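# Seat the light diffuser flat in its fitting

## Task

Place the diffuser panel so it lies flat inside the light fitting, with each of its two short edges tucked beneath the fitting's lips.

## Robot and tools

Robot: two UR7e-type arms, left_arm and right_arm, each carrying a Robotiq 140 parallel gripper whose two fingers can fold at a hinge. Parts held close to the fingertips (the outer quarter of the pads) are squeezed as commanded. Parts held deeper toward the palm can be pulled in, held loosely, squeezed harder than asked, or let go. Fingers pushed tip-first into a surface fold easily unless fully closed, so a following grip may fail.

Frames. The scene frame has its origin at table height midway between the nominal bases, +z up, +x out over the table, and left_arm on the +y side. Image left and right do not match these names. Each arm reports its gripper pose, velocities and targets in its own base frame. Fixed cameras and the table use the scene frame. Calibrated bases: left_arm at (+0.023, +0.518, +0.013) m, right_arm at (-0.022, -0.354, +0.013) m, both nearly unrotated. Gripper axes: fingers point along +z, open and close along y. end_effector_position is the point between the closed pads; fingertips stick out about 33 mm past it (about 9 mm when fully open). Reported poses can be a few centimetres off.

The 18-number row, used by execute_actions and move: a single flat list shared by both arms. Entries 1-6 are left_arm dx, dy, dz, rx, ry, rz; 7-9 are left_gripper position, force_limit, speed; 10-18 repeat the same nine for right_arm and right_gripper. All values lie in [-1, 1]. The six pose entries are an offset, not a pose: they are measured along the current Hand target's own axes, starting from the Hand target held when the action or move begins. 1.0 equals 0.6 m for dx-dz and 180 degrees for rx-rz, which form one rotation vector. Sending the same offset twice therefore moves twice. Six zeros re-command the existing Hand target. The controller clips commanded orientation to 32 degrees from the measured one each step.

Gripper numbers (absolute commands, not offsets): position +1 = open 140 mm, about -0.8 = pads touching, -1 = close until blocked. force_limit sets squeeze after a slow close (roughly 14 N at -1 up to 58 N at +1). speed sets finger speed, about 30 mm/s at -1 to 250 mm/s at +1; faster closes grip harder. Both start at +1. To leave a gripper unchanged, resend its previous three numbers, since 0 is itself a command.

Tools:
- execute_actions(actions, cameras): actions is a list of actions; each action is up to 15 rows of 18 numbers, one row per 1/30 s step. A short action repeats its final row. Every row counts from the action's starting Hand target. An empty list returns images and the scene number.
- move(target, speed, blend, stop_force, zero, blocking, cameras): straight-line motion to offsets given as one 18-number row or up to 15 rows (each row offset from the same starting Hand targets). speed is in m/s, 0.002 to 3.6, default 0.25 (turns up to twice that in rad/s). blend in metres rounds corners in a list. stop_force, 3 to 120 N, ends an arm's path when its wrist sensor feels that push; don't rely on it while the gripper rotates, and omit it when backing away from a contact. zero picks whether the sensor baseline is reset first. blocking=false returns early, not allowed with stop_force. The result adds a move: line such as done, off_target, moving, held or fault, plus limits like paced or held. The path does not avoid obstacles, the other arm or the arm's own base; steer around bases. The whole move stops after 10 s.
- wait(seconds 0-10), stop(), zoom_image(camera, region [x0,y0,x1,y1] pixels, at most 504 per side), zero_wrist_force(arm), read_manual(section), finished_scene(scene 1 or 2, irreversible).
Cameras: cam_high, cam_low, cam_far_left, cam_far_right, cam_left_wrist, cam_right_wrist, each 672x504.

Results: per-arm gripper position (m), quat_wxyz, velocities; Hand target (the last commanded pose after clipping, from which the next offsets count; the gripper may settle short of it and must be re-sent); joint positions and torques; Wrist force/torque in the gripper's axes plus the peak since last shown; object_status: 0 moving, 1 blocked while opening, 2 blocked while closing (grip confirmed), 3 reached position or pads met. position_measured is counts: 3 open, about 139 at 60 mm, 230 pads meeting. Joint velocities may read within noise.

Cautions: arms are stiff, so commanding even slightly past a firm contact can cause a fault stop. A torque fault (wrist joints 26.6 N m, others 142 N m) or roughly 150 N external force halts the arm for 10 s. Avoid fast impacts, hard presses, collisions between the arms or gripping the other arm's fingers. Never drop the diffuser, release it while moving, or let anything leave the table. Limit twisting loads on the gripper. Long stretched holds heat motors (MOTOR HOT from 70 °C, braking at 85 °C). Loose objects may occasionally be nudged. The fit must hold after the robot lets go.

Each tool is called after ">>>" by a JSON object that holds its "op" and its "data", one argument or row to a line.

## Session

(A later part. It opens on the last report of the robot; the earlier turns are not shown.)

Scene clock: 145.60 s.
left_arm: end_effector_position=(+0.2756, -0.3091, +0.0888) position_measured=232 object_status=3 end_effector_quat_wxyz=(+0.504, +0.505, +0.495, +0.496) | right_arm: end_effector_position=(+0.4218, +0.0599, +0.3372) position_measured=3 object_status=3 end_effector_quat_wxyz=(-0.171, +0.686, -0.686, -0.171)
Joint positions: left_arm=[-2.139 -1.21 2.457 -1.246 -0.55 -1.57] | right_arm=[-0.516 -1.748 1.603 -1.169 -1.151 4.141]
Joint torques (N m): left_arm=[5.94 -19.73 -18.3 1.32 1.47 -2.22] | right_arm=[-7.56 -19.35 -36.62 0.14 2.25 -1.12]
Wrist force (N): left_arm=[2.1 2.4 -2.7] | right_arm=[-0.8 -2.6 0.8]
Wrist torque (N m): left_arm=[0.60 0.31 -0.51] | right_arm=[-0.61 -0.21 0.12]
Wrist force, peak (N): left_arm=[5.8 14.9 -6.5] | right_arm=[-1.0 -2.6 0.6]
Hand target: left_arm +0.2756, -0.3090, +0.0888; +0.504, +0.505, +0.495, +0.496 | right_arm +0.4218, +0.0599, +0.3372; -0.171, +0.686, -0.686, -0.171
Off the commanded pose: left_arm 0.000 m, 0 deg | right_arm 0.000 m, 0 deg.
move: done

>>> {"op": "move", "data": {
  "target": [0, -0.0005, 0, 0, 0, 0, -0.45, 0.6, -1, 0, 0, 0, 0, 0, 0, 1, 1, 1],
  "speed": 0.03,
  "cameras": ["cam_low", "cam_far_left", "cam_far_right", "cam_left_wrist"]
}}

>>> {"op": "zoom_image", "data": {
  "camera": "cam_far_left",
  "region": [350, 400, 450, 504]
}}

>>> {"op": "zoom_image", "data": {
  "camera": "cam_far_right",
  "region": [470, 280, 570, 360]
}}

>>> {"op": "zoom_image", "data": {
  "camera": "cam_low",
  "region": [90, 230, 340, 350]
}}

Scene clock: 147.63 s.
left_arm: end_effector_position=(+0.2756, -0.3090, +0.0885) position_measured=186 object_status=0 end_effector_quat_wxyz=(+0.504, +0.505, +0.495, +0.496) | right_arm: end_effector_position=(+0.4218, +0.0599, +0.3372) position_measured=3 object_status=3 end_effector_quat_wxyz=(-0.171, +0.686, -0.686, -0.171)
Joint positions: left_arm=[-2.139 -1.209 2.457 -1.247 -0.55 -1.57] | right_arm=[-0.516 -1.748 1.603 -1.169 -1.151 4.141]
Joint torques (N m): left_arm=[0.39 -15.28 5.95 0.7 -1.16 -0.69] | right_arm=[-7.35 -20.05 -36.67 0.09 2.33 -1.13]
Wrist force (N): left_arm=[-0.4 4.4 -0.2] | right_arm=[-1.0 -2.1 0.5]
Wrist torque (N m): left_arm=[0.52 0.28 -0.51] | right_arm=[-0.50 -0.16 0.10]
Wrist force, peak (N): left_arm=[2.1 3.5 -3.0] | right_arm=[-1.1 -2.6 0.5]
Hand target: left_arm +0.2756, -0.3090, +0.0885; +0.504, +0.505, +0.495, +0.496 | right_arm +0.4218, +0.0599, +0.3372; -0.171, +0.686, -0.686, -0.171
Off the commanded pose: left_arm 0.000 m, 0 deg | right_arm 0.000 m, 0 deg.
move: done
Images, in order (width x height): cam_low 672x504, cam_far_left 672x504, cam_far_right 672x504, cam_left_wrist 672x504.

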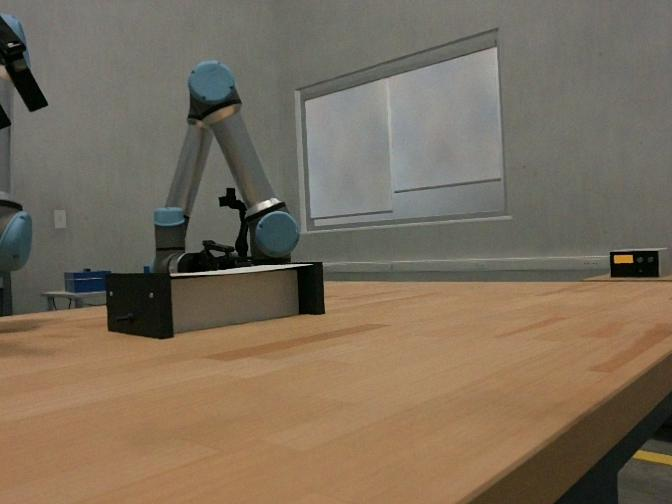

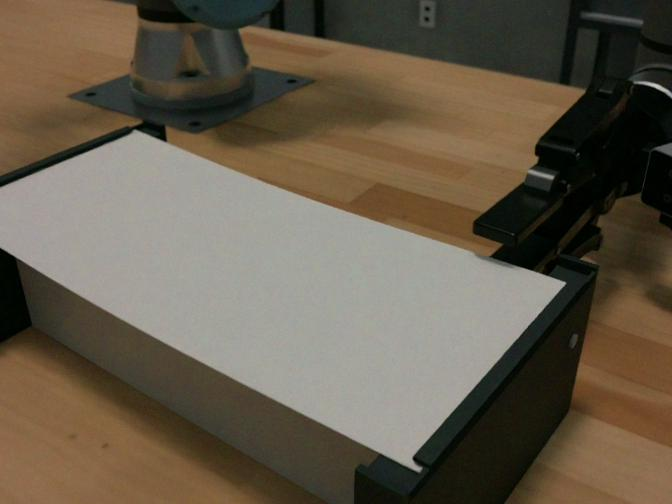

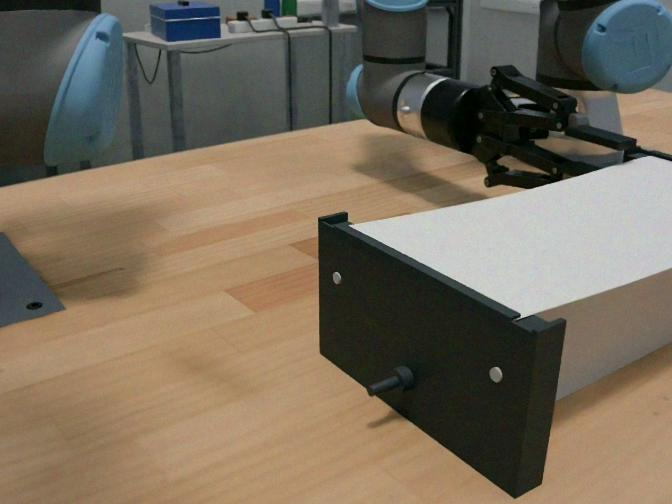

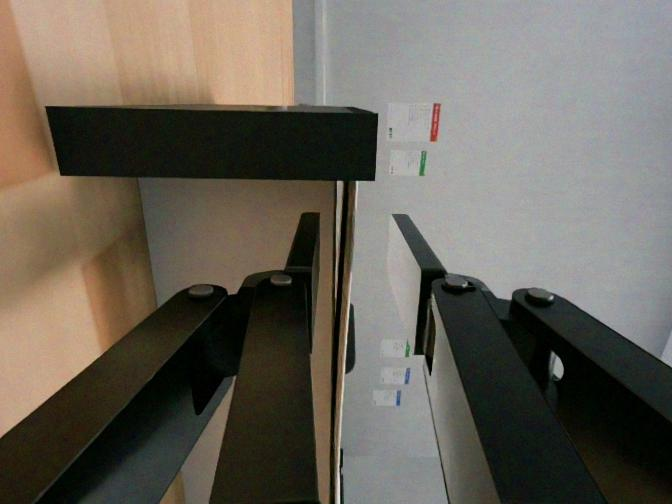

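Scaled by 4.846 from the camera's 672x504 image, which has a finer 960x720 frame.

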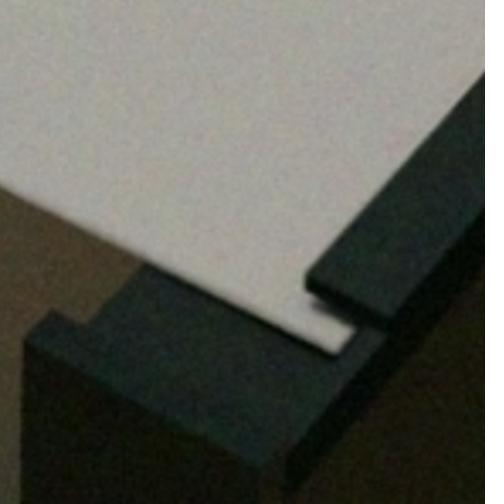

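Scaled by 5.040 from the camera's 672x504 image, which has a finer 960x720 frame.

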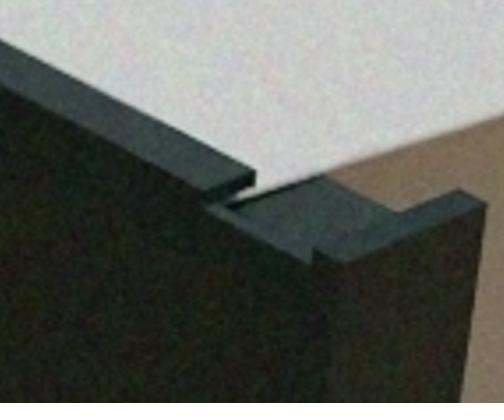

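Scaled by 2.016 from the camera's 672x504 image, which has a finer 960x720 frame.

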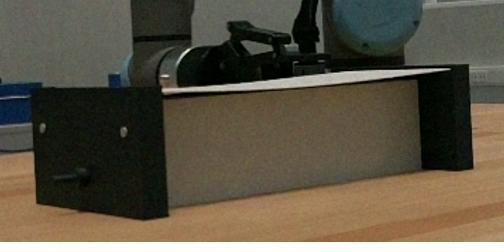

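>>> {"op": "move", "data": {
  "target": [0, 0, -0.1333, 0, 0, 0, -0.45, 0.6, -1, 0, 0, 0, 0, 0, 0, 1, 1, 1],
  "speed": 0.1,
  "cameras": ["all"]
}}

>>> {"op": "zoom_image", "data": {
  "camera": "cam_left_wrist",
  "region": [280, 80, 400, 230]
}}

>>> {"op": "zoom_image", "data": {
  "camera": "cam_right_wrist",
  "region": [270, 170, 480, 380]
}}

>>> {"op": "zoom_image", "data": {
  "camera": "cam_far_left",
  "region": [340, 200, 640, 504]
}}

>>> {"op": "zoom_image", "data": {
  "camera": "cam_far_right",
  "region": [310, 190, 590, 370]
}}

Scene clock: 149.47 s.
left_arm: end_effector_position=(+0.1956, -0.3077, +0.0884) position_measured=186 object_status=3 end_effector_quat_wxyz=(+0.504, +0.505, +0.495, +0.496) | right_arm: end_effector_position=(+0.4218, +0.0599, +0.3372) position_measured=3 object_status=3 end_effector_quat_wxyz=(-0.171, +0.686, -0.686, -0.171)
Joint positions: left_arm=[-2.361 -1.185 2.405 -1.219 -0.772 -1.57] | right_arm=[-0.516 -1.748 1.603 -1.169 -1.151 4.141]
Joint torques (N m): left_arm=[3.06 -31.85 4.97 -0.07 0.85 0.72] | right_arm=[-7.41 -18.73 -36.61 0.02 2.16 -1.14]
Wrist force (N): left_arm=[-0.3 4.4 -0.3] | right_arm=[-0.7 -2.4 0.2]
Wrist torque (N m): left_arm=[0.52 0.26 -0.54] | right_arm=[-0.58 -0.24 0.11]
Wrist force, peak (N): left_arm=[-0.4 4.8 -0.4] | right_arm=[-0.8 -2.8 0.5]
Hand target: left_arm +0.1956, -0.3076, +0.0885; +0.504, +0.505, +0.495, +0.496 | right_arm +0.4218, +0.0599, +0.3372; -0.171, +0.686, -0.686, -0.171
Off the commanded pose: left_arm 0.000 m, 0 deg | right_arm 0.000 m, 0 deg.
move: done

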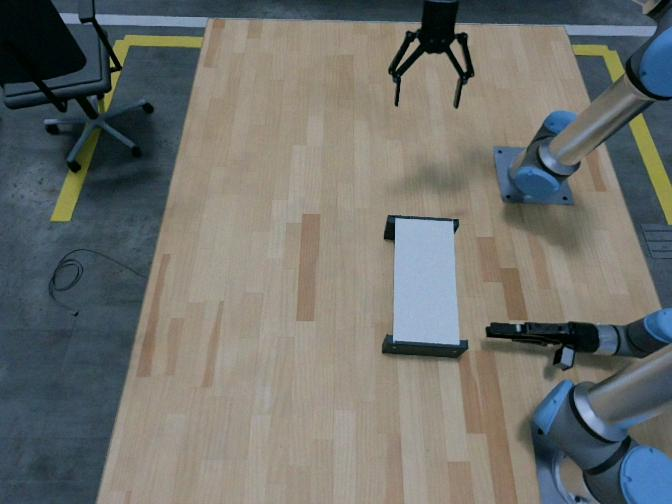

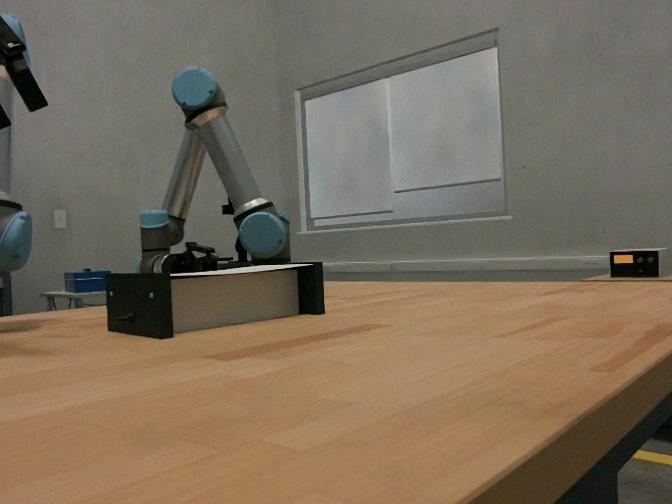

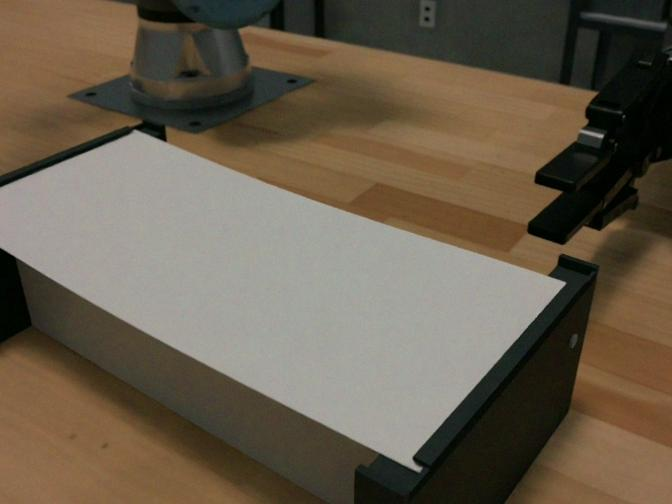

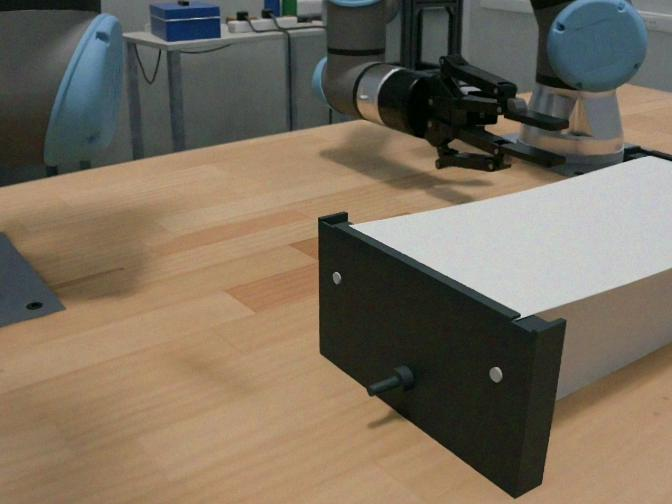

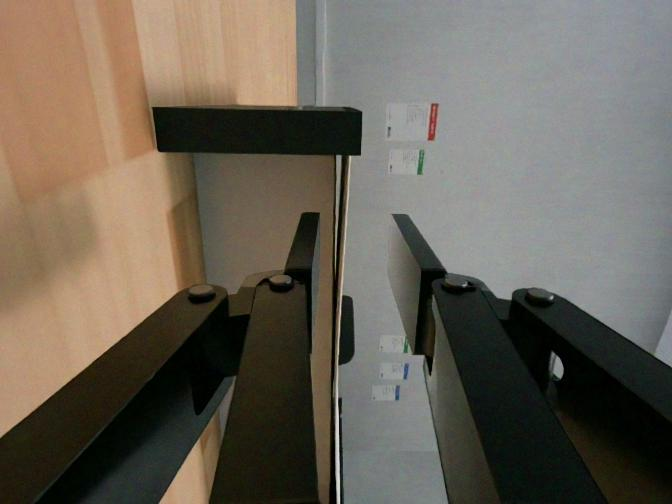

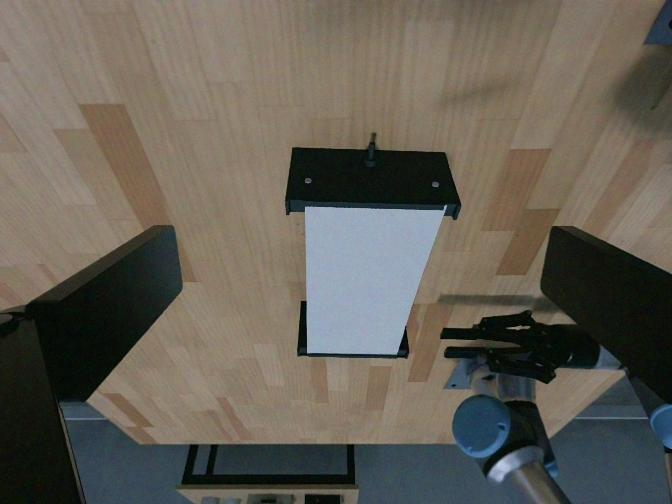

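Scaled by 3.360 from the camera's 672x504 image, which has a finer 960x720 frame.

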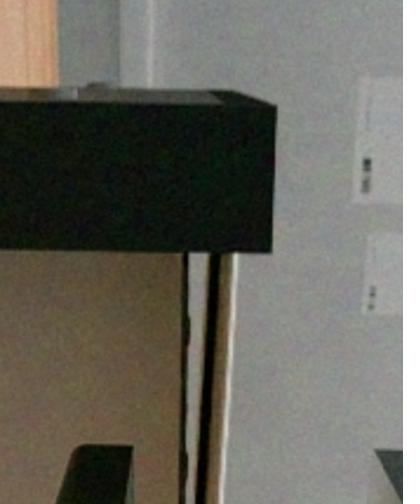

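Scaled by 2.400 from the camera's 672x504 image, which has a finer 960x720 frame.

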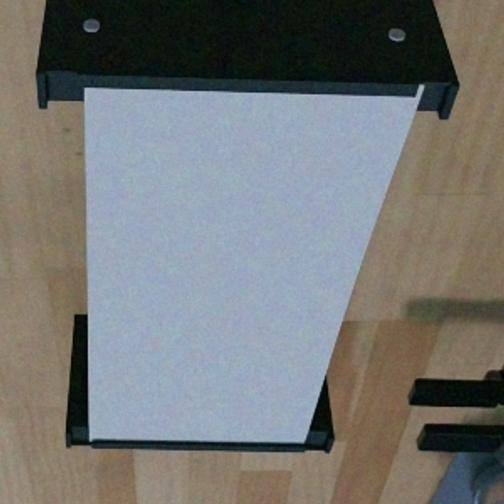

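Scaled by 1.658 from the camera's 672x504 image, which has a finer 960x720 frame.

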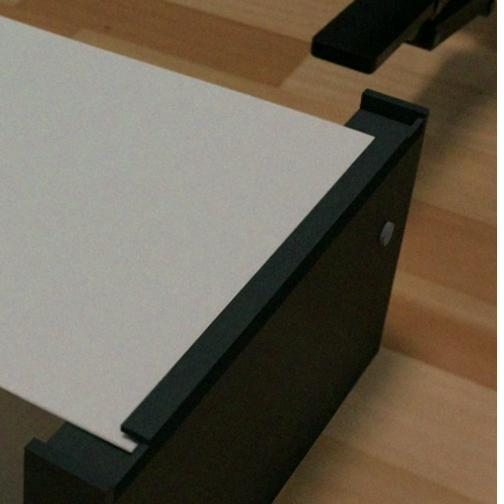

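Scaled by 1.800 from the camera's 672x504 image, which has a finer 960x720 frame.

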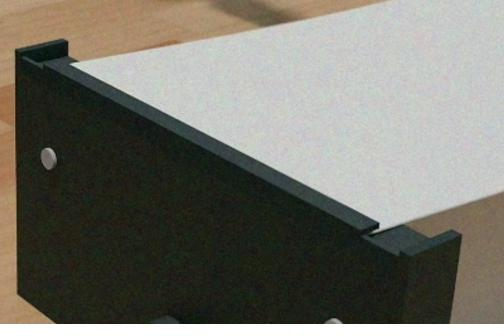

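>>> {"op": "zoom_image", "data": {
  "camera": "cam_left_wrist",
  "region": [300, 150, 400, 330]
}}

>>> {"op": "zoom_image", "data": {
  "camera": "cam_left_wrist",
  "region": [300, 324, 400, 504]
}}

>>> {"op": "zoom_image", "data": {
  "camera": "cam_low",
  "region": [160, 240, 340, 330]
}}

Scaled by 2.800 from the camera's 672x504 image, which has a finer 960x720 frame.

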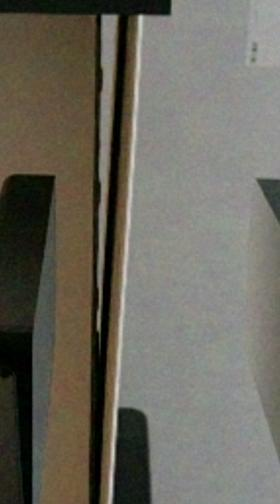

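Scaled by 2.800 from the camera's 672x504 image, which has a finer 960x720 frame.

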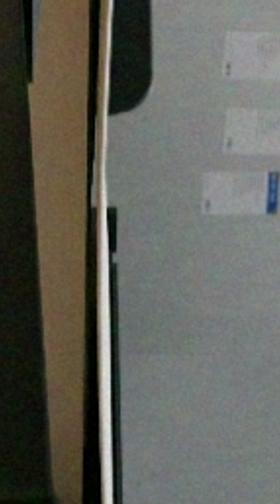

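Scaled by 2.800 from the camera's 672x504 image, which has a finer 960x720 frame.

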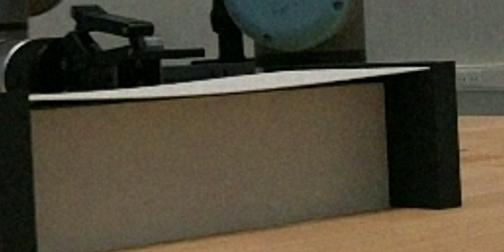

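>>> {"op": "finished_scene", "data": {
  "scene": 1
}}

The scene is finished: the task was done.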